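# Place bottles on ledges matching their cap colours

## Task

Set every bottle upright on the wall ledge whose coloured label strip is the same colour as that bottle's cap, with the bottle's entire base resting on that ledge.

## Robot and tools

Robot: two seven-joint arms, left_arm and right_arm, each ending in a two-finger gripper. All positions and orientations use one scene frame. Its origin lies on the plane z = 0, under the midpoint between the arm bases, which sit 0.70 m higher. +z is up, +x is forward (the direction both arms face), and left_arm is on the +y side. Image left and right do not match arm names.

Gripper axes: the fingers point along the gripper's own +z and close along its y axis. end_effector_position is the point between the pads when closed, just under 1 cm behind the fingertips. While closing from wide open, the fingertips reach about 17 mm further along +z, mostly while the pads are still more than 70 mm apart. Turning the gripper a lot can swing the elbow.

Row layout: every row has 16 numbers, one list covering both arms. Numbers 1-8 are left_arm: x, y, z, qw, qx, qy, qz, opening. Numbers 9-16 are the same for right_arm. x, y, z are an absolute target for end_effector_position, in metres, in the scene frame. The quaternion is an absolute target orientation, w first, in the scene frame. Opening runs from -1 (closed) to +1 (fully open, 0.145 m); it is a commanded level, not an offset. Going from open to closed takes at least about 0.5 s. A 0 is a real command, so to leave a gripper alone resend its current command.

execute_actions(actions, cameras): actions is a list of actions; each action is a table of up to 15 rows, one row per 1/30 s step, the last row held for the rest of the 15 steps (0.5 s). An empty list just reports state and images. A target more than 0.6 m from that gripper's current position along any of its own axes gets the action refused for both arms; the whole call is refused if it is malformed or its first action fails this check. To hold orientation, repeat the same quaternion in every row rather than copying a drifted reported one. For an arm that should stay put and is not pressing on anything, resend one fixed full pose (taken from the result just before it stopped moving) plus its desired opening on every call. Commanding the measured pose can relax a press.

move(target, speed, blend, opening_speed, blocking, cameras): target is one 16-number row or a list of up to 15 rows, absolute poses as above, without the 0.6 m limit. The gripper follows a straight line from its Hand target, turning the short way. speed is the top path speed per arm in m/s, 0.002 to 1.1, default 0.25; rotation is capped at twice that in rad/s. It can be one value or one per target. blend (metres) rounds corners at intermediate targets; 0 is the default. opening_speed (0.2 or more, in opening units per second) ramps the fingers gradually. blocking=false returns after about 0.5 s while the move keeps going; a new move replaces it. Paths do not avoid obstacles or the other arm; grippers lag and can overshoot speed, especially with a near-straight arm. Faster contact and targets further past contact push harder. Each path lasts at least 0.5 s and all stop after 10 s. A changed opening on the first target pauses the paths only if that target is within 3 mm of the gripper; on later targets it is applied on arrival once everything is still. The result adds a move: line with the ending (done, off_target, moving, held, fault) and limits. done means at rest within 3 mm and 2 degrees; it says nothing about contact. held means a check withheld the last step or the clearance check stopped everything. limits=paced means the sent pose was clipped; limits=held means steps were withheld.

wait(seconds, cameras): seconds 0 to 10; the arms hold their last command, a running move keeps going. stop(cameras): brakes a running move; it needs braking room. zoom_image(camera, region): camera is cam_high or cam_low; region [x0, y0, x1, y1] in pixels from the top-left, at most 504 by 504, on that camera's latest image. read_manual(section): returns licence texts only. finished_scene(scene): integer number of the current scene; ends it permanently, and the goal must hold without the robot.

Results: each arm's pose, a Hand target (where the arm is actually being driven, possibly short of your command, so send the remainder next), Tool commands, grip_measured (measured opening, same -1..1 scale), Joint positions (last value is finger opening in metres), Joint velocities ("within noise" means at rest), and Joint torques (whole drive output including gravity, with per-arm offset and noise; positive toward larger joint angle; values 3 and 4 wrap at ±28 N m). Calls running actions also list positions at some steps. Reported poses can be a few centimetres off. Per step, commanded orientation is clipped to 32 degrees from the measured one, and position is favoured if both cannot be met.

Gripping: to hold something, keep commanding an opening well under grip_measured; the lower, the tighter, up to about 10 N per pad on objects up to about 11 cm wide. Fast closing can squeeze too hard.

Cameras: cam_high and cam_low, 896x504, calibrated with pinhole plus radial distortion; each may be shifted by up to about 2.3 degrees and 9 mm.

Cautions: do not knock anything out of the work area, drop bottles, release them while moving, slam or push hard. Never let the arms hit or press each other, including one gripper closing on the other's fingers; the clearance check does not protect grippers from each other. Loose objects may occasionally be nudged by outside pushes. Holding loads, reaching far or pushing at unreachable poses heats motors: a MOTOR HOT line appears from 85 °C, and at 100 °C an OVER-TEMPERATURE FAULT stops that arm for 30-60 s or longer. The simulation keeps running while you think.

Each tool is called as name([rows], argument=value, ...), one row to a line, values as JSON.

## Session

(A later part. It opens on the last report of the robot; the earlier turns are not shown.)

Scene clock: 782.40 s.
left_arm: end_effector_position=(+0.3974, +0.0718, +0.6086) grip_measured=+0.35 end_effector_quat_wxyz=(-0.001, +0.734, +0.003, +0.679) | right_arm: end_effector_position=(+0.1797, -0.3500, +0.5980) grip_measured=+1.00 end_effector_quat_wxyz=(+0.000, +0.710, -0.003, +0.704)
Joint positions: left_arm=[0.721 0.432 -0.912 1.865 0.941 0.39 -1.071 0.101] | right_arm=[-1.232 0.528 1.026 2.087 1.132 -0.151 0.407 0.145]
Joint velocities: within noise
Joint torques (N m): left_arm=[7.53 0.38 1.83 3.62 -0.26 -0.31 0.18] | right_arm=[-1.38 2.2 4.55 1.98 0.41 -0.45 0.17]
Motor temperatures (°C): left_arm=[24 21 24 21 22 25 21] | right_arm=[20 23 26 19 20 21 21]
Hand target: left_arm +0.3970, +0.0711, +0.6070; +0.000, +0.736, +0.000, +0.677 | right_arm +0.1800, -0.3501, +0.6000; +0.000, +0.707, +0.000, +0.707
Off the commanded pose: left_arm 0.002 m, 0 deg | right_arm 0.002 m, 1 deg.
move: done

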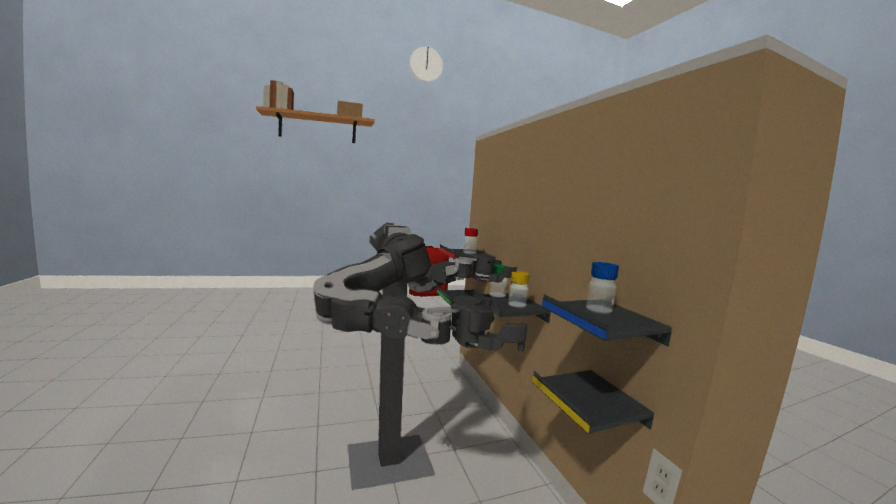

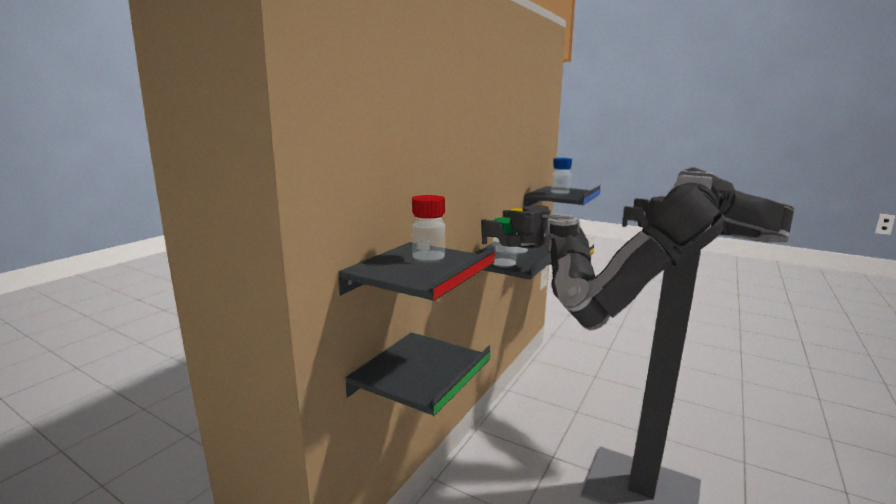

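move([
  [0.397,0.071,0.592,0,0.7071,0,0.7071,0.35,0.18,-0.35,0.6,0,0.7071,0,0.7071,1],
  [0.397,0.071,0.592,0,0.7071,0,0.7071,-0.8,0.18,-0.35,0.6,0,0.7071,0,0.7071,1],
], speed=0.05, opening_speed=0.8, cameras=["cam_low","cam_high"])

zoom_image(camera="cam_low", region=[460, 160, 600, 280])

zoom_image(camera="cam_high", region=[460, 240, 560, 320])

Scene clock: 798.13 s.
left_arm: end_effector_position=(+0.3970, +0.0713, +0.5955) grip_measured=-0.42 end_effector_quat_wxyz=(+0.001, +0.705, +0.003, +0.710) | right_arm: end_effector_position=(+0.1797, -0.3500, +0.5980) grip_measured=+1.00 end_effector_quat_wxyz=(+0.000, +0.710, -0.003, +0.704)
Joint positions: left_arm=[0.683 0.455 -0.979 1.817 0.822 0.231 -1.026 0.044] | right_arm=[-1.232 0.528 1.026 2.087 1.132 -0.151 0.407 0.145]
Joint velocities: within noise
Joint torques (N m): left_arm=[6.9 0.44 1.55 2.82 -0.35 -0.44 0.2] | right_arm=[-1.28 2.18 4.44 1.91 0.42 -0.48 0.18]
Motor temperatures (°C): left_arm=[25 21 24 22 22 25 21] | right_arm=[20 23 26 19 20 21 21]
Hand target: left_arm +0.3970, +0.0711, +0.5921; +0.000, +0.707, +0.000, +0.707 | right_arm +0.1800, -0.3501, +0.6000; +0.000, +0.707, +0.000, +0.707
Off the commanded pose: left_arm 0.003 m, 1 deg | right_arm 0.002 m, 1 deg.
move: done

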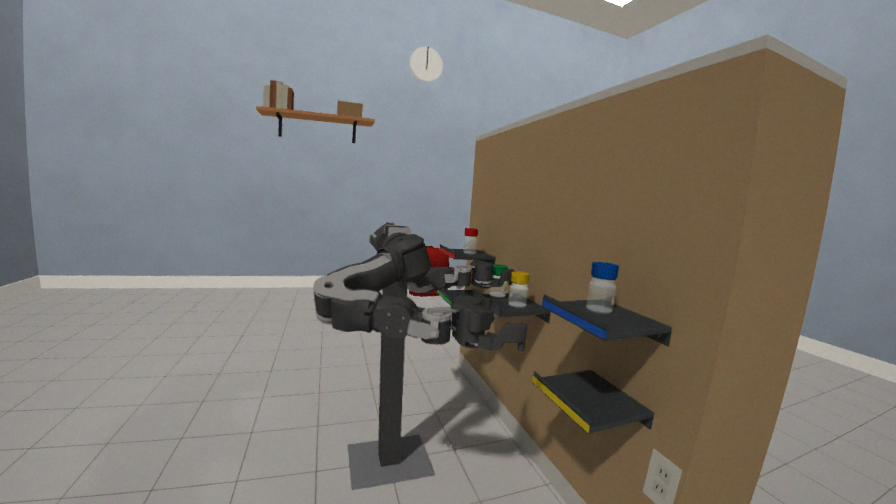

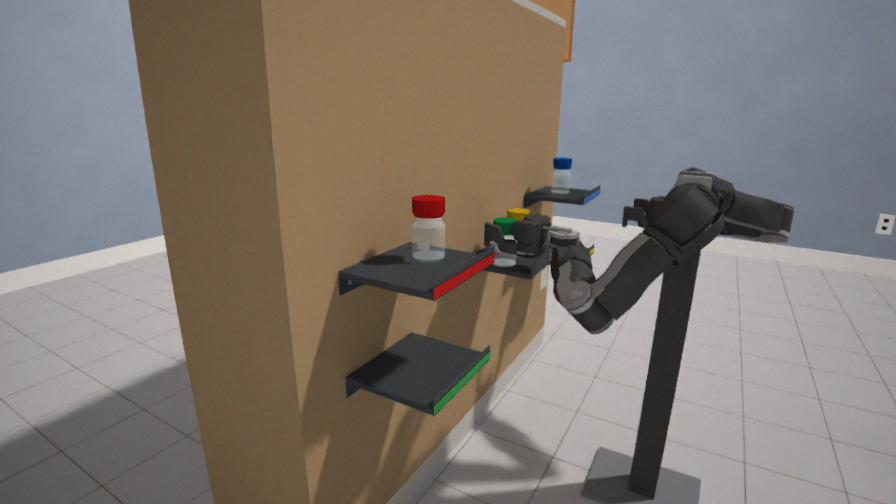

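Scaled by 3.600 from the camera's 896x504 image, which has a finer 1280x720 frame.

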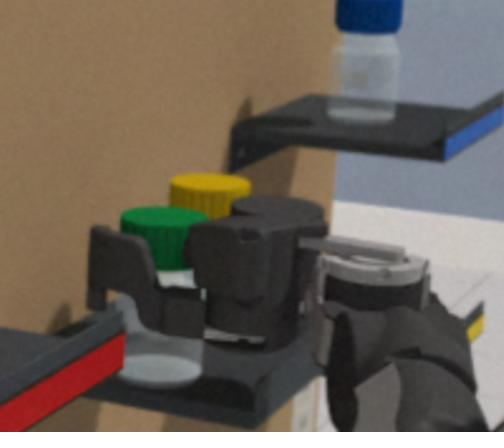

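Scaled by 5.040 from the camera's 896x504 image, which has a finer 1280x720 frame.

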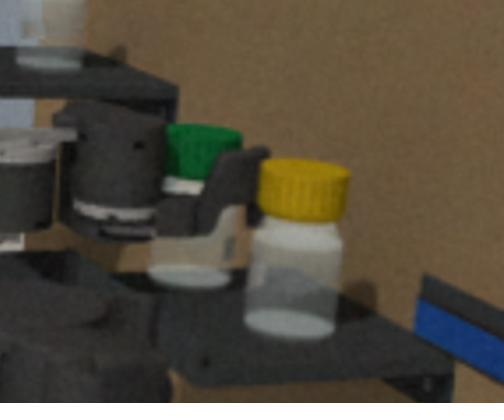

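move([
  [0.397,0.071,0.645,0,0.7071,0,0.7071,-1,0.18,-0.35,0.6,0,0.7071,0,0.7071,1],
  [0.27,0.085,0.645,0,0.7071,0,0.7071,-1,0.18,-0.35,0.6,0,0.7071,0,0.7071,1],
  [0.25,0.12,0.56,0.0923,0.69,-0.0923,0.71,-1,0.18,-0.35,0.6,0,0.7071,0,0.7071,1],
], speed=[0.08,0.15,0.15], cameras=["cam_low","cam_high"])

move([
  [0.26,0.12,0.45,0.0923,0.69,-0.0923,0.71,-1,0.18,-0.35,0.6,0,0.7071,0,0.7071,1],
  [0.26,0.25,0.45,0,0.7071,0,0.7071,-1,0.18,-0.35,0.6,0,0.7071,0,0.7071,1],
  [0.25,0.352,0.535,0,0.7071,0,0.7071,-1,0.18,-0.35,0.6,0,0.7071,0,0.7071,1],
], speed=0.18)

zoom_image(camera="cam_low", region=[360, 230, 620, 420])

Scene clock: 818.50 s.
left_arm: end_effector_position=(+0.2500, +0.1213, +0.5589) grip_measured=-0.42 end_effector_quat_wxyz=(+0.089, +0.694, -0.091, +0.709) | right_arm: end_effector_position=(+0.1797, -0.3500, +0.5980) grip_measured=+1.00 end_effector_quat_wxyz=(+0.000, +0.710, -0.003, +0.704)
Joint positions: left_arm=[0.3 1.19 -1.265 2.348 0.589 -0.301 -0.987 0.044] | right_arm=[-1.232 0.528 1.026 2.087 1.132 -0.151 0.407 0.145]
Joint velocities: within noise
Joint torques (N m): left_arm=[3.23 2.91 1.35 3.99 -0.5 -0.61 0.23] | right_arm=[-1.25 2.33 4.45 1.91 0.42 -0.47 0.17]
Motor temperatures (°C): left_arm=[25 21 24 22 22 25 21] | right_arm=[20 23 26 19 20 21 21]
Hand target: left_arm +0.2500, +0.1200, +0.5601; +0.092, +0.691, -0.093, +0.711 | right_arm +0.1800, -0.3501, +0.6000; +0.000, +0.707, +0.000, +0.707
Off the commanded pose: left_arm 0.002 m, 1 deg | right_arm 0.002 m, 1 deg.
move: done

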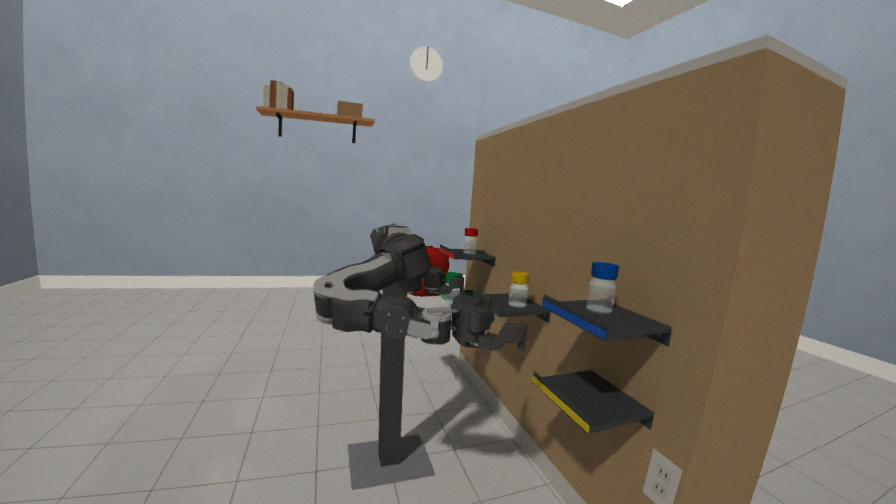

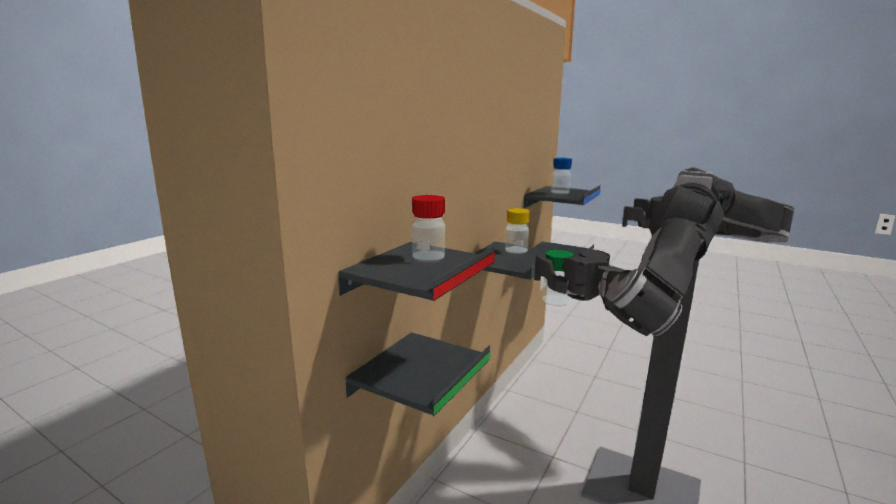

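Scene clock: 821.20 s.
left_arm: end_effector_position=(+0.2494, +0.3528, +0.5335) grip_measured=-0.42 end_effector_quat_wxyz=(-0.002, +0.709, +0.002, +0.705) | right_arm: end_effector_position=(+0.1797, -0.3500, +0.5980) grip_measured=+1.00 end_effector_quat_wxyz=(+0.000, +0.710, -0.003, +0.704)
Joint positions: left_arm=[-1.326 1.209 0.56 1.804 1.236 -0.717 -0.05 0.044] | right_arm=[-1.232 0.528 1.026 2.087 1.132 -0.151 0.407 0.145]
Joint velocities: within noise
Joint torques (N m): left_arm=[1.62 2.15 2.7 1.83 0.15 -0.78 0.23] | right_arm=[-1.41 2.23 4.51 1.85 0.4 -0.49 0.16]
Motor temperatures (°C): left_arm=[25 21 24 22 22 25 21] | right_arm=[20 23 26 19 20 21 21]
Hand target: left_arm +0.2501, +0.3520, +0.5351; +0.000, +0.707, +0.000, +0.707 | right_arm +0.1800, -0.3501, +0.6000; +0.000, +0.707, +0.000, +0.707
Off the commanded pose: left_arm 0.002 m, 0 deg | right_arm 0.002 m, 1 deg.
move: done

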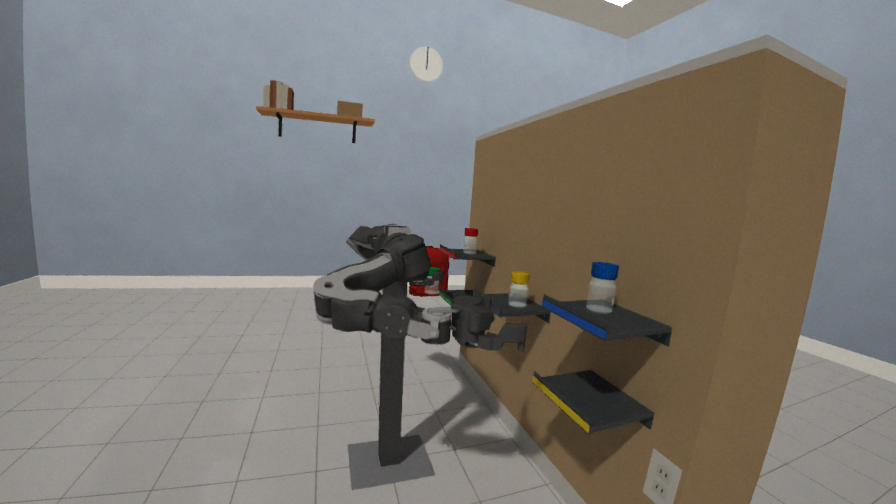

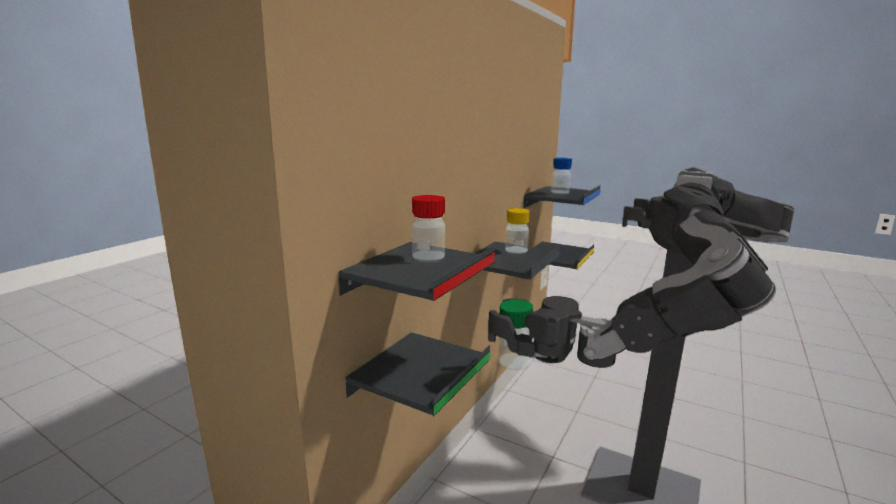

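Scaled by 1.938 from the camera's 896x504 image, which has a finer 1280x720 frame.

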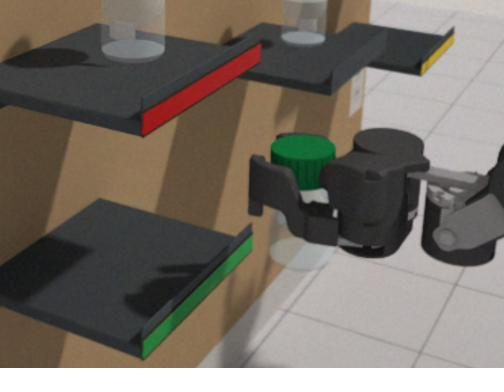

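move([
  [0.25,0.355,0.54,0,0.7071,0,0.7071,-1,0.18,-0.35,0.6,0,0.7071,0,0.7071,1],
  [0.4,0.358,0.538,0,0.7071,0,0.7071,-1,0.18,-0.35,0.6,0,0.7071,0,0.7071,1],
], speed=0.1)

zoom_image(camera="cam_low", region=[340, 230, 560, 420])

Scene clock: 831.23 s.
left_arm: end_effector_position=(+0.3996, +0.3574, +0.5382) grip_measured=-0.42 end_effector_quat_wxyz=(-0.099, +0.746, -0.069, +0.655) | right_arm: end_effector_position=(+0.1797, -0.3500, +0.5980) grip_measured=+1.00 end_effector_quat_wxyz=(+0.000, +0.710, -0.003, +0.704)
Joint positions: left_arm=[-1.407 1.975 0.595 1.376 1.585 -0.617 -0.279 0.044] | right_arm=[-1.232 0.528 1.026 2.087 1.132 -0.151 0.407 0.145]
Joint velocities: within noise
Joint torques (N m): left_arm=[6.37 1.04 3.08 -1.29 0.13 -0.73 0.09] | right_arm=[-1.38 2.25 4.4 1.89 0.41 -0.46 0.16]
Motor temperatures (°C): left_arm=[24 21 24 22 22 25 21] | right_arm=[20 23 26 19 20 21 21]
Hand target: left_arm +0.3995, +0.3579, +0.5385; -0.098, +0.745, -0.068, +0.656 | right_arm +0.1800, -0.3501, +0.6000; +0.000, +0.707, +0.000, +0.707
Off the commanded pose: left_arm 0.001 m, 16 deg | right_arm 0.002 m, 1 deg.
joint sent to its limit (left arm) — joint 1 (shoulder pitch), lower limit; joint 5 (forearm roll), upper limit. The joint targets are off in orientation, not in position.
move: off_target (left_arm)

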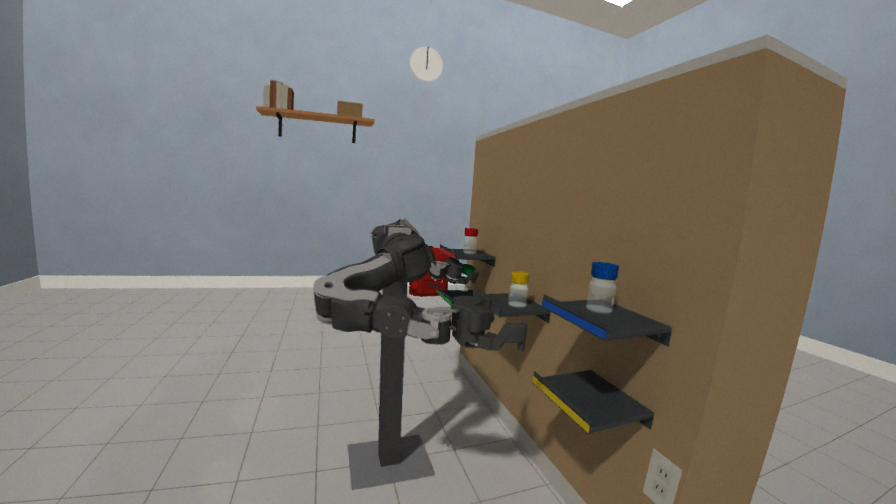

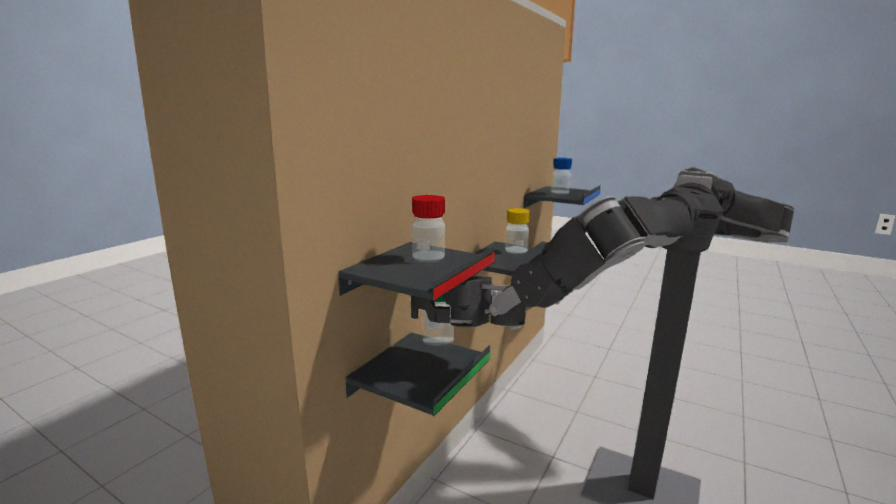

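Scaled by 2.291 from the camera's 896x504 image, which has a finer 1280x720 frame.

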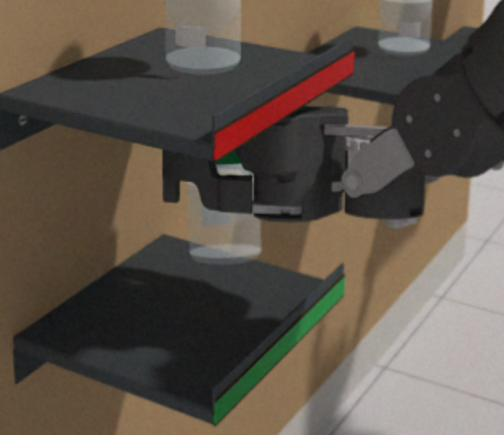

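move([
  [0.26,0.355,0.54,0,0.7071,0,0.7071,-1,0.18,-0.35,0.6,0,0.7071,0,0.7071,1],
  [0.25,0.27,0.48,0,0.7071,0,0.7071,-1,0.18,-0.35,0.6,0,0.7071,0,0.7071,1],
  [0.26,0.16,0.45,0.0923,0.69,-0.0923,0.71,-1,0.18,-0.35,0.6,0,0.7071,0,0.7071,1],
  [0.265,0.25,0.45,0,0.7071,0,0.7071,-1,0.18,-0.35,0.6,0,0.7071,0,0.7071,1],
  [0.265,0.345,0.495,0,0.7071,0,0.7071,-1,0.18,-0.35,0.6,0,0.7071,0,0.7071,1],
], speed=[0.12,0.2,0.2,0.2,0.2], cameras=["cam_low"])

Scene clock: 851.70 s.
left_arm: end_effector_position=(+0.2649, +0.3458, +0.4931) grip_measured=-0.42 end_effector_quat_wxyz=(-0.002, +0.711, +0.000, +0.703) | right_arm: end_effector_position=(+0.1797, -0.3500, +0.5980) grip_measured=+1.00 end_effector_quat_wxyz=(+0.000, +0.710, -0.003, +0.704)
Joint positions: left_arm=[-0.798 1.246 -0.015 1.647 1.164 -0.774 -0.115 0.044] | right_arm=[-1.232 0.528 1.026 2.087 1.132 -0.151 0.407 0.145]
Joint velocities: within noise
Joint torques (N m): left_arm=[1.89 4.71 2.77 2.28 0.11 -0.91 0.23] | right_arm=[-1.28 2.18 4.51 1.94 0.43 -0.48 0.13]
Motor temperatures (°C): left_arm=[24 21 25 21 22 25 21] | right_arm=[20 23 26 19 20 21 21]
Hand target: left_arm +0.2650, +0.3450, +0.4950; +0.000, +0.707, +0.000, +0.707 | right_arm +0.1800, -0.3501, +0.6000; +0.000, +0.707, +0.000, +0.707
Off the commanded pose: left_arm 0.002 m, 1 deg | right_arm 0.002 m, 1 deg.
move: done
Images, in order (width x height): cam_low 896x504.

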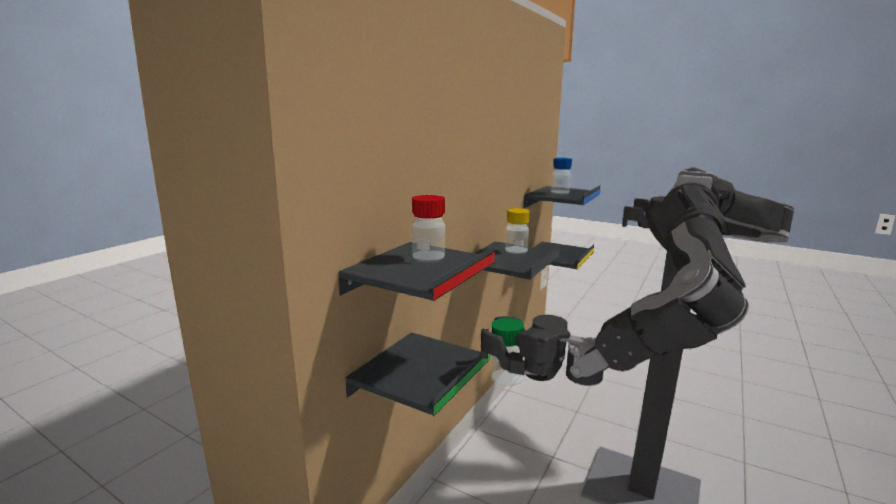

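move([
  [0.268,0.35,0.53,0,0.7071,0,0.7071,-1,0.18,-0.35,0.6,0,0.7071,0,0.7071,1],
  [0.34,0.355,0.536,0,0.7071,0,0.7071,-1,0.18,-0.35,0.6,0,0.7071,0,0.7071,1],
], speed=0.12, cameras=["cam_low"])

Scene clock: 865.33 s.
left_arm: end_effector_position=(+0.3396, +0.3547, +0.5348) grip_measured=-0.48 end_effector_quat_wxyz=(-0.009, +0.724, -0.005, +0.690) | right_arm: end_effector_position=(+0.1797, -0.3500, +0.5980) grip_measured=+1.00 end_effector_quat_wxyz=(+0.000, +0.710, -0.003, +0.704)
Joint positions: left_arm=[-1.407 1.717 0.58 1.572 1.584 -0.78 -0.14 0.039] | right_arm=[-1.232 0.528 1.026 2.087 1.132 -0.151 0.407 0.145]
Joint velocities: within noise
Joint torques (N m): left_arm=[4.26 1.52 3.03 0.09 0.13 -0.93 0.08] | right_arm=[-1.41 2.31 4.45 1.87 0.42 -0.45 0.15]
Motor temperatures (°C): left_arm=[23 22 25 21 21 26 21] | right_arm=[20 23 26 19 20 21 21]
Hand target: left_arm +0.3398, +0.3549, +0.5363; -0.009, +0.721, -0.004, +0.693 | right_arm +0.1800, -0.3501, +0.6000; +0.000, +0.707, +0.000, +0.707
Off the commanded pose: left_arm 0.001 m, 3 deg | right_arm 0.002 m, 1 deg.
joint sent to its limit (left arm) — joint 1 (shoulder pitch), lower limit; joint 5 (forearm roll), upper limit; joint 6 (wrist pitch), lower limit. The joint targets still meet the commanded pose.
move: off_target (left_arm)
Images, in order (width x height): cam_low 896x504.

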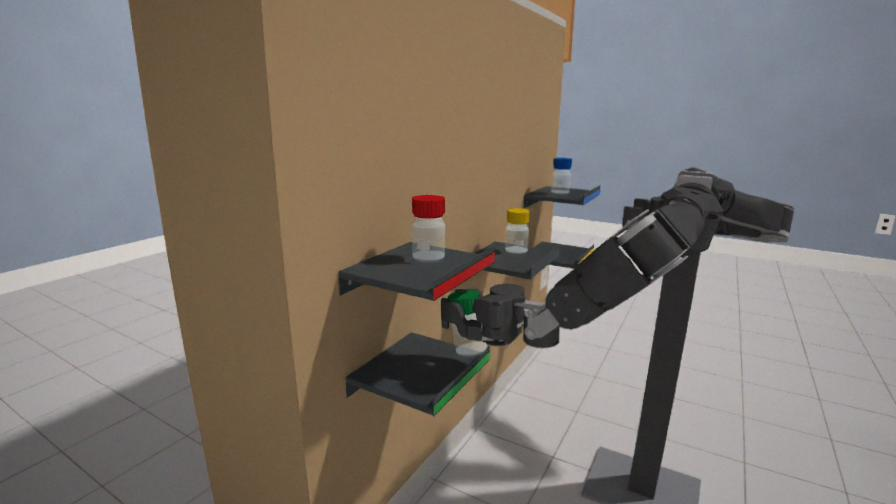

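move([
  [0.37,0.355,0.534,0,0.7071,0,0.7071,-1,0.18,-0.35,0.6,0,0.7071,0,0.7071,1],
  [0.375,0.355,0.515,0,0.7071,0,0.7071,-1,0.18,-0.35,0.6,0,0.7071,0,0.7071,1],
], speed=0.08, cameras=["cam_low","cam_high"])

zoom_image(camera="cam_low", region=[340, 250, 560, 420])

zoom_image(camera="cam_high", region=[420, 240, 520, 320])

Scene clock: 891.73 s.
left_arm: end_effector_position=(+0.3751, +0.3529, +0.5158) grip_measured=-0.48 end_effector_quat_wxyz=(-0.088, +0.751, -0.063, +0.651) | right_arm: end_effector_position=(+0.1797, -0.3500, +0.5980) grip_measured=+1.00 end_effector_quat_wxyz=(+0.000, +0.710, -0.003, +0.704)
Joint positions: left_arm=[-1.407 1.97 0.466 1.441 1.584 -0.742 -0.327 0.039] | right_arm=[-1.232 0.528 1.026 2.087 1.132 -0.151 0.407 0.145]
Joint velocities: within noise
Joint torques (N m): left_arm=[5.84 0.96 2.28 -1.11 0.13 -0.71 -0.06] | right_arm=[-1.41 2.41 4.42 1.95 0.41 -0.48 0.18]
Motor temperatures (°C): left_arm=[23 21 25 21 21 26 21] | right_arm=[20 23 26 19 20 21 21]
Hand target: left_arm +0.3745, +0.3546, +0.5155; -0.090, +0.751, -0.061, +0.652 | right_arm +0.1800, -0.3501, +0.6000; +0.000, +0.707, +0.000, +0.707
Off the commanded pose: left_arm 0.002 m, 15 deg | right_arm 0.002 m, 1 deg.
joint sent to its limit (left arm) — joint 1 (shoulder pitch), lower limit; joint 5 (forearm roll), upper limit. The joint targets are off in orientation, not in position.
move: off_target (left_arm)

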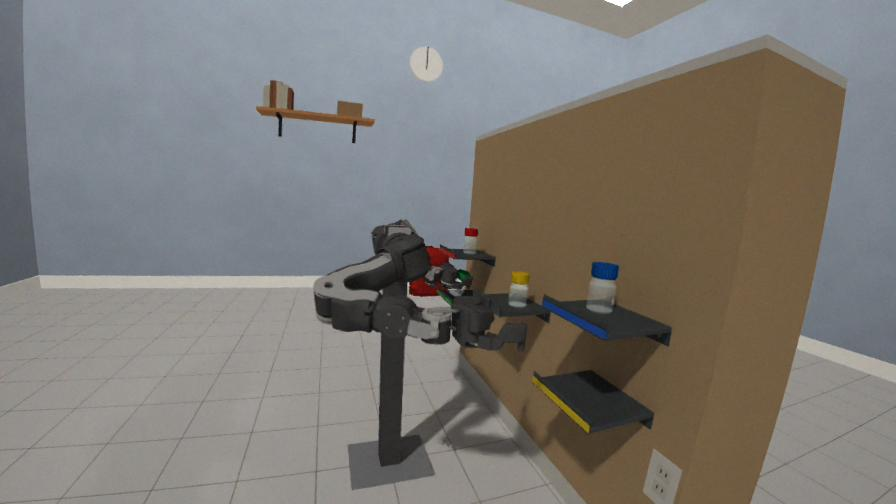

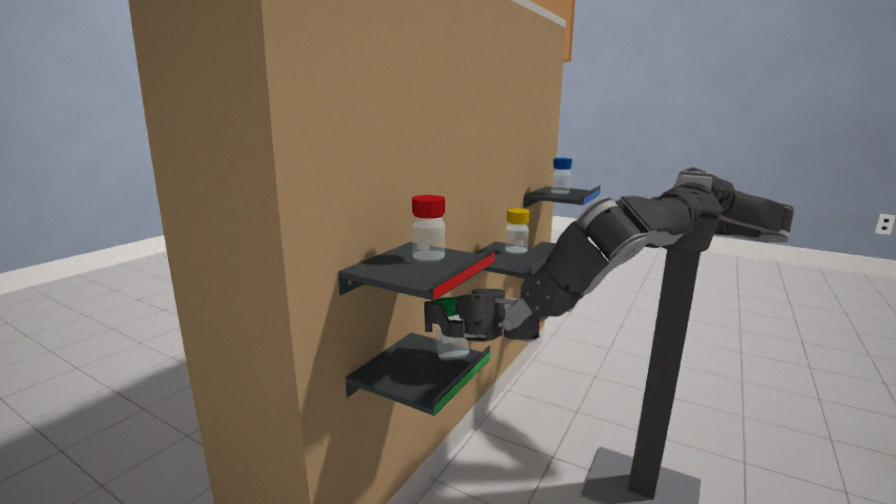

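Scaled by 2.291 from the camera's 896x504 image, which has a finer 1280x720 frame.

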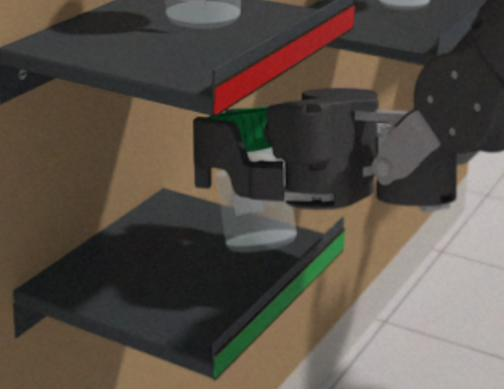

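Scaled by 5.040 from the camera's 896x504 image, which has a finer 1280x720 frame.

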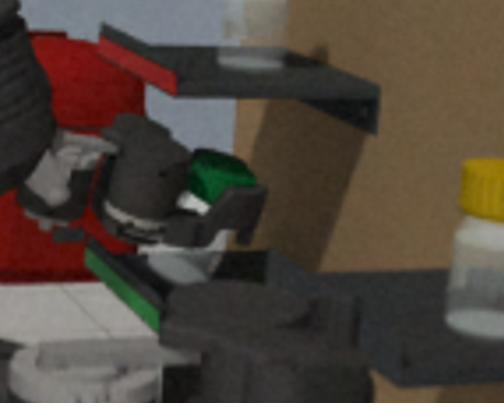

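move([
  [0.36,0.355,0.536,0,0.7071,0,0.7071,-1,0.18,-0.35,0.6,0,0.7071,0,0.7071,1],
  [0.255,0.345,0.536,0,0.7071,0,0.7071,-1,0.18,-0.35,0.6,0,0.7071,0,0.7071,1],
  [0.25,0.25,0.47,0,0.7071,0,0.7071,-1,0.18,-0.35,0.6,0,0.7071,0,0.7071,1],
  [0.26,0.12,0.46,0.0923,0.69,-0.0923,0.71,-1,0.18,-0.35,0.6,0,0.7071,0,0.7071,1],
], speed=[0.1,0.12,0.25,0.25], cameras=["cam_low"])

move([
  [0.25,0.12,0.6,0.0923,0.69,-0.0923,0.71,-1,0.18,-0.35,0.6,0,0.7071,0,0.7071,1],
  [0.27,0.07,0.65,0.0923,0.69,-0.0923,0.71,-1,0.18,-0.35,0.6,0,0.7071,0,0.7071,1],
  [0.25,0.12,0.57,0.0923,0.69,-0.0923,0.71,-1,0.18,-0.35,0.6,0,0.7071,0,0.7071,1],
  [0.25,0.34,0.54,0,0.7071,0,0.7071,-1,0.18,-0.35,0.6,0,0.7071,0,0.7071,1],
], speed=0.22, cameras=["cam_low"])

Scene clock: 926.10 s.
left_arm: end_effector_position=(+0.2597, +0.1194, +0.4602) grip_measured=-0.56 end_effector_quat_wxyz=(+0.094, +0.692, -0.090, +0.710) | right_arm: end_effector_position=(+0.1797, -0.3500, +0.5980) grip_measured=+1.00 end_effector_quat_wxyz=(+0.000, +0.710, -0.003, +0.704)
Joint positions: left_arm=[-0.302 0.688 -0.619 1.856 0.341 -0.395 -0.454 0.034] | right_arm=[-1.232 0.528 1.026 2.087 1.132 -0.151 0.407 0.145]
Joint velocities: within noise
Joint torques (N m): left_arm=[2.23 2.44 0.96 4.23 -0.2 -0.72 0.11] | right_arm=[-1.36 2.31 4.46 1.99 0.4 -0.47 0.17]
Motor temperatures (°C): left_arm=[24 21 25 21 21 26 21] | right_arm=[20 23 26 19 20 21 21]
Hand target: left_arm +0.2600, +0.1200, +0.4600; +0.093, +0.691, -0.092, +0.711 | right_arm +0.1800, -0.3501, +0.6000; +0.000, +0.707, +0.000, +0.707
Off the commanded pose: left_arm 0.001 m, 0 deg | right_arm 0.002 m, 1 deg.
move: done
Images, in order (width x height): cam_low 896x504.

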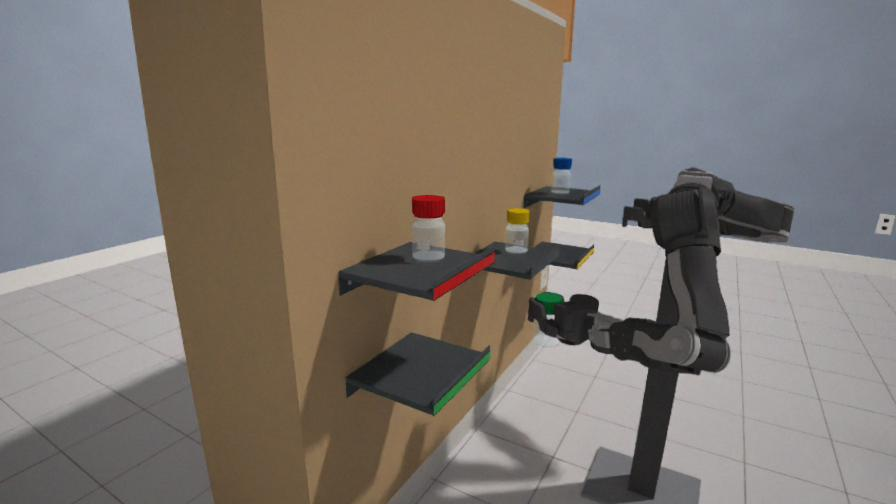

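Scene clock: 929.23 s.
left_arm: end_effector_position=(+0.2494, +0.3407, +0.5368) grip_measured=-0.56 end_effector_quat_wxyz=(-0.002, +0.712, +0.000, +0.702) | right_arm: end_effector_position=(+0.1797, -0.3500, +0.5980) grip_measured=+1.00 end_effector_quat_wxyz=(+0.000, +0.710, -0.003, +0.704)
Joint positions: left_arm=[-1.21 1.112 0.534 1.87 1.143 -0.591 -0.064 0.034] | right_arm=[-1.232 0.528 1.026 2.087 1.132 -0.151 0.407 0.145]
Joint velocities: within noise
Joint torques (N m): left_arm=[1.6 2.1 3.04 2.71 0.15 -0.92 0.23] | right_arm=[-1.33 2.2 4.45 1.87 0.4 -0.45 0.18]
Motor temperatures (°C): left_arm=[24 21 25 21 21 26 21] | right_arm=[20 23 26 19 20 21 21]
Hand target: left_arm +0.2499, +0.3401, +0.5399; +0.000, +0.707, +0.000, +0.707 | right_arm +0.1800, -0.3501, +0.6000; +0.000, +0.707, +0.000, +0.707
Off the commanded pose: left_arm 0.003 m, 1 deg | right_arm 0.002 m, 1 deg.
move: done
Images, in order (width x height): cam_low 896x504.

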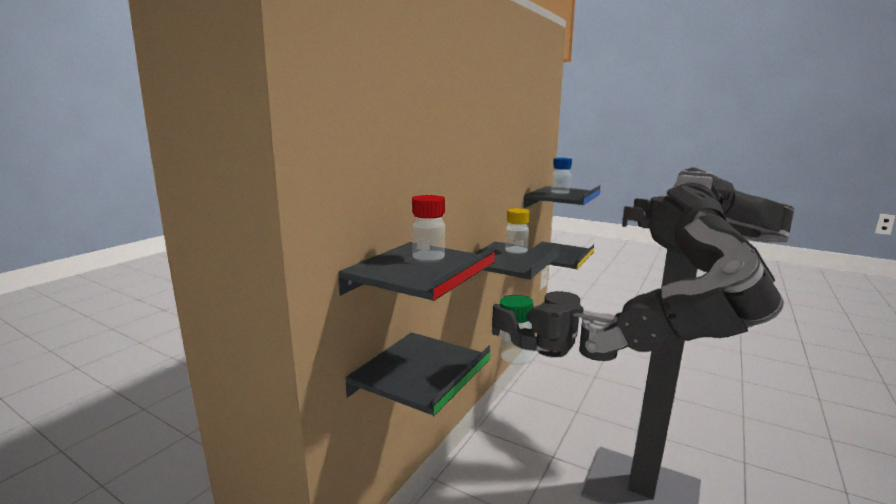

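move([
  [0.25,0.25,0.47,0,0.7071,0,0.7071,-1,0.18,-0.35,0.6,0,0.7071,0,0.7071,1],
  [0.25,0.12,0.5,0.0923,0.701,-0.0923,0.701,-1,0.18,-0.35,0.6,0,0.7071,0,0.7071,1],
  [0.25,0.1,0.68,0.0923,0.73,-0.0923,0.67,-1,0.18,-0.35,0.6,0,0.7071,0,0.7071,1],
  [0.36,0.075,0.68,0,0.7071,0,0.7071,-1,0.18,-0.35,0.6,0,0.7071,0,0.7071,1],
  [0.27,0.085,0.645,0,0.7071,0,0.7071,-1,0.18,-0.35,0.6,0,0.7071,0,0.7071,1],
  [0.25,0.12,0.56,0.0923,0.69,-0.0923,0.71,-1,0.18,-0.35,0.6,0,0.7071,0,0.7071,1],
], speed=0.25, cameras=["cam_low"])

move([
  [0.25,0.34,0.538,0,0.7071,0,0.7071,-1,0.18,-0.35,0.6,0,0.7071,0,0.7071,1],
], speed=0.2, cameras=["cam_low"])

Scene clock: 951.30 s.
left_arm: end_effector_position=(+0.2497, +0.1215, +0.5579) grip_measured=-0.55 end_effector_quat_wxyz=(+0.088, +0.695, -0.092, +0.707) | right_arm: end_effector_position=(+0.1797, -0.3500, +0.5980) grip_measured=+1.00 end_effector_quat_wxyz=(+0.000, +0.710, -0.003, +0.704)
Joint positions: left_arm=[0.042 1.143 -0.981 2.347 0.571 -0.238 -0.887 0.034] | right_arm=[-1.232 0.528 1.026 2.087 1.132 -0.151 0.407 0.145]
Joint velocities: within noise
Joint torques (N m): left_arm=[3.34 2.6 1.44 4.31 -0.46 -0.66 0.23] | right_arm=[-1.31 2.18 4.46 1.89 0.4 -0.48 0.15]
Motor temperatures (°C): left_arm=[23 21 25 22 21 26 21] | right_arm=[20 23 26 19 20 21 21]
Hand target: left_arm +0.2500, +0.1201, +0.5600; +0.092, +0.691, -0.092, +0.711 | right_arm +0.1800, -0.3501, +0.6000; +0.000, +0.707, +0.000, +0.707
Off the commanded pose: left_arm 0.003 m, 1 deg | right_arm 0.002 m, 1 deg.
move: done; limits=paced
Images, in order (width x height): cam_low 896x504.

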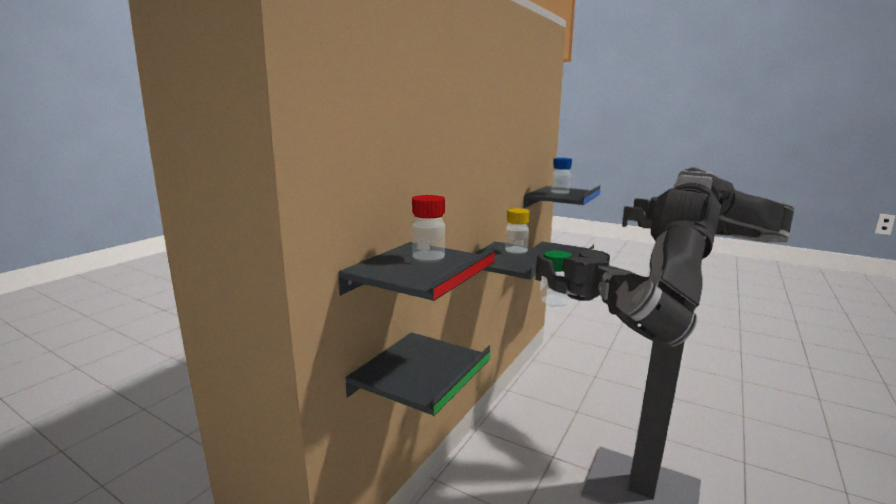

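Scene clock: 953.23 s.
left_arm: end_effector_position=(+0.2506, +0.3391, +0.5369) grip_measured=-0.55 end_effector_quat_wxyz=(-0.014, +0.766, -0.003, +0.642) | right_arm: end_effector_position=(+0.1797, -0.3500, +0.5980) grip_measured=+1.00 end_effector_quat_wxyz=(+0.000, +0.710, -0.003, +0.704)
Joint positions: left_arm=[0.592 1.822 -1.564 1.964 1.398 -0.781 -0.241 0.034] | right_arm=[-1.232 0.528 1.026 2.087 1.132 -0.151 0.407 0.145]
Joint velocities: within noise
Joint torques (N m): left_arm=[2.84 6.63 1.29 0.61 0.06 -0.85 0.23] | right_arm=[-1.33 2.25 4.45 1.88 0.41 -0.46 0.18]
Motor temperatures (°C): left_arm=[23 22 25 22 21 26 21] | right_arm=[20 23 26 19 20 21 21]
Hand target: left_arm +0.2503, +0.3399, +0.5382; -0.014, +0.764, -0.004, +0.645 | right_arm +0.1800, -0.3501, +0.6000; +0.000, +0.707, +0.000, +0.707
Off the commanded pose: left_arm 0.002 m, 10 deg | right_arm 0.002 m, 1 deg.
joint sent to its limit (left arm) — joint 3 (upper arm roll), lower limit; joint 6 (wrist pitch), lower limit. The joint targets are off in orientation, not in position.
move: off_target (left_arm)
Images, in order (width x height): cam_low 896x504.

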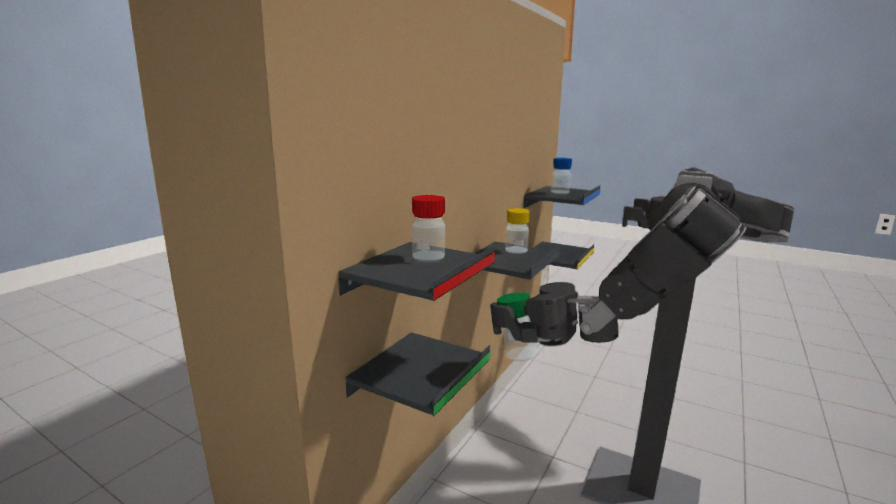

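Good: elbow-forward config. Now forward.

move([
  [0.4,0.356,0.54,0,0.7071,0,0.7071,-1,0.18,-0.35,0.6,0,0.7071,0,0.7071,1],
], speed=0.12)

zoom_image(camera="cam_low", region=[340, 250, 560, 420])

Scene clock: 959.80 s.
left_arm: end_effector_position=(+0.3995, +0.3558, +0.5372) grip_measured=-0.55 end_effector_quat_wxyz=(-0.001, +0.710, +0.000, +0.704) | right_arm: end_effector_position=(+0.1797, -0.3500, +0.5980) grip_measured=+1.00 end_effector_quat_wxyz=(+0.000, +0.710, -0.003, +0.704)
Joint positions: left_arm=[0.847 1.252 -1.385 1.289 1.493 -0.537 -0.04 0.034] | right_arm=[-1.232 0.528 1.026 2.087 1.132 -0.151 0.407 0.145]
Joint velocities: within noise
Joint torques (N m): left_arm=[7.16 5.18 3.45 0.61 0.16 -0.78 0.23] | right_arm=[-1.28 2.33 4.42 1.95 0.4 -0.48 0.19]
Motor temperatures (°C): left_arm=[23 22 25 21 21 26 21] | right_arm=[20 23 26 19 20 21 21]
Hand target: left_arm +0.4000, +0.3559, +0.5399; +0.000, +0.707, +0.000, +0.707 | right_arm +0.1800, -0.3501, +0.6000; +0.000, +0.707, +0.000, +0.707
Off the commanded pose: left_arm 0.003 m, 1 deg | right_arm 0.002 m, 1 deg.
move: done

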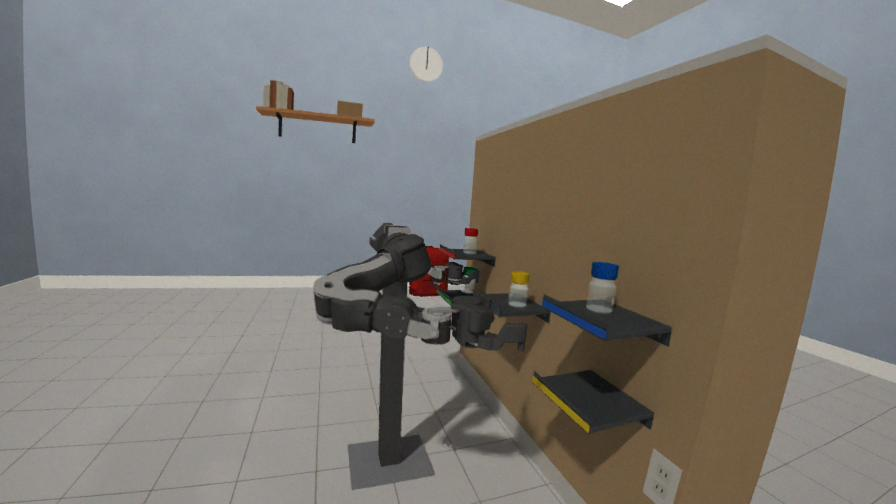

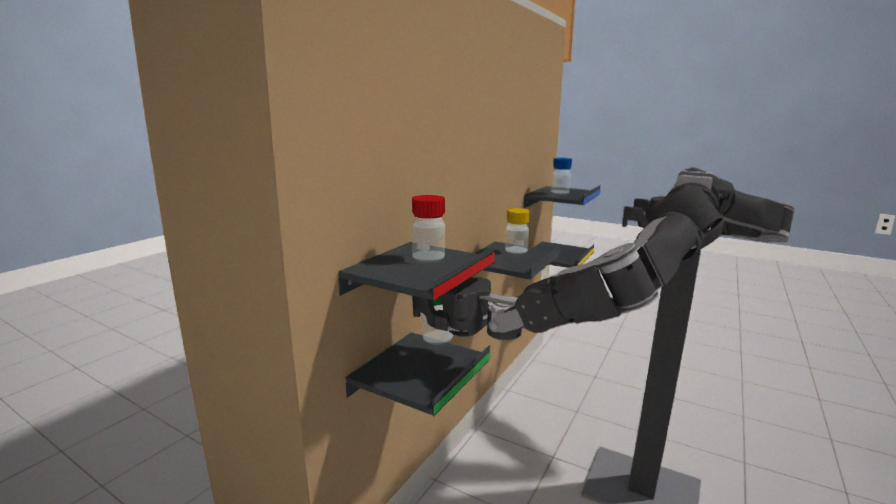

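Scaled by 2.291 from the camera's 896x504 image, which has a finer 1280x720 frame.

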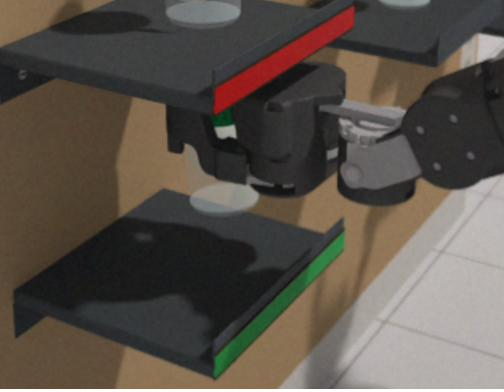

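move([
  [0.402,0.372,0.525,0,0.7071,0,0.7071,-1,0.18,-0.35,0.6,0,0.7071,0,0.7071,1],
  [0.402,0.372,0.488,0,0.7071,0,0.7071,-1,0.18,-0.35,0.6,0,0.7071,0,0.7071,1],
], speed=[0.06,0.025], cameras=["cam_low","cam_high"])

zoom_image(camera="cam_low", region=[340, 250, 560, 420])

Scene clock: 971.30 s.
left_arm: end_effector_position=(+0.4040, +0.3775, +0.5074) grip_measured=-0.55 end_effector_quat_wxyz=(-0.008, +0.682, +0.003, +0.731) | right_arm: end_effector_position=(+0.1797, -0.3500, +0.5980) grip_measured=+1.00 end_effector_quat_wxyz=(+0.000, +0.710, -0.003, +0.704)
Joint positions: left_arm=[0.78 1.101 -1.402 0.989 1.588 -0.713 0.135 0.034] | right_arm=[-1.232 0.528 1.026 2.087 1.132 -0.151 0.407 0.145]
Joint velocities: within noise
Joint torques (N m): left_arm=[3.44 2.84 -0.32 -0.24 0.13 0.64 0.17] | right_arm=[-1.44 2.25 4.51 1.99 0.43 -0.46 0.15]
Motor temperatures (°C): left_arm=[24 22 25 21 21 26 21] | right_arm=[20 23 26 19 20 21 21]
Hand target: left_arm +0.4011, +0.3718, +0.4883; +0.000, +0.707, +0.000, +0.707 | right_arm +0.1800, -0.3501, +0.6000; +0.000, +0.707, +0.000, +0.707
Off the commanded pose: left_arm 0.020 m, 4 deg | right_arm 0.002 m, 1 deg.
joint read past its limit (left arm) — joint 5 (forearm roll), upper limit.
joint sent to its limit (left arm) — joint 5 (forearm roll), upper limit. The joint targets still meet the commanded pose.
move: off_target (left_arm)

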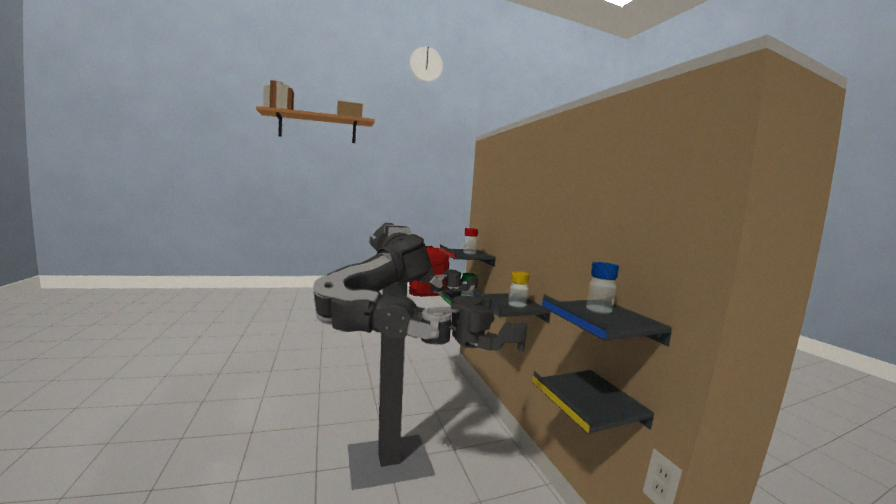

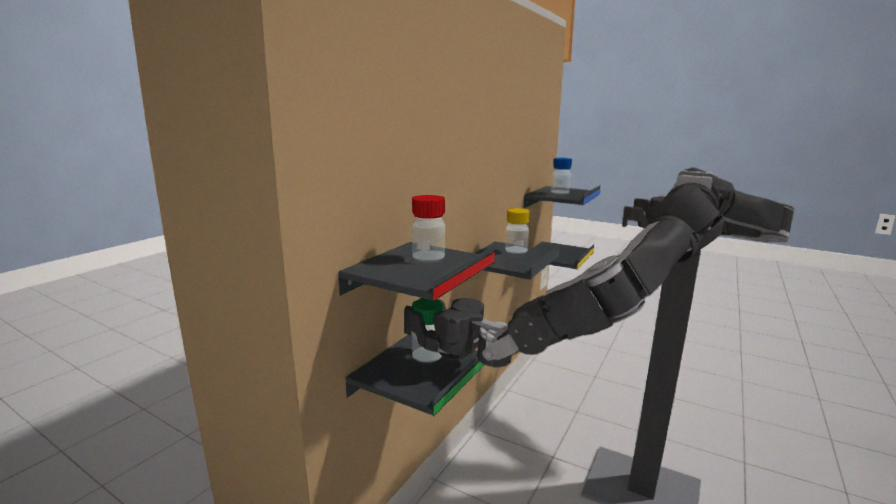

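Scaled by 2.291 from the camera's 896x504 image, which has a finer 1280x720 frame.

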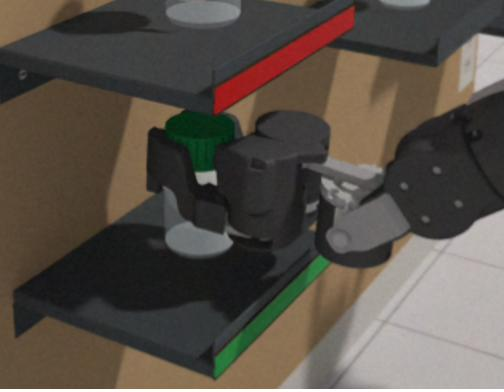

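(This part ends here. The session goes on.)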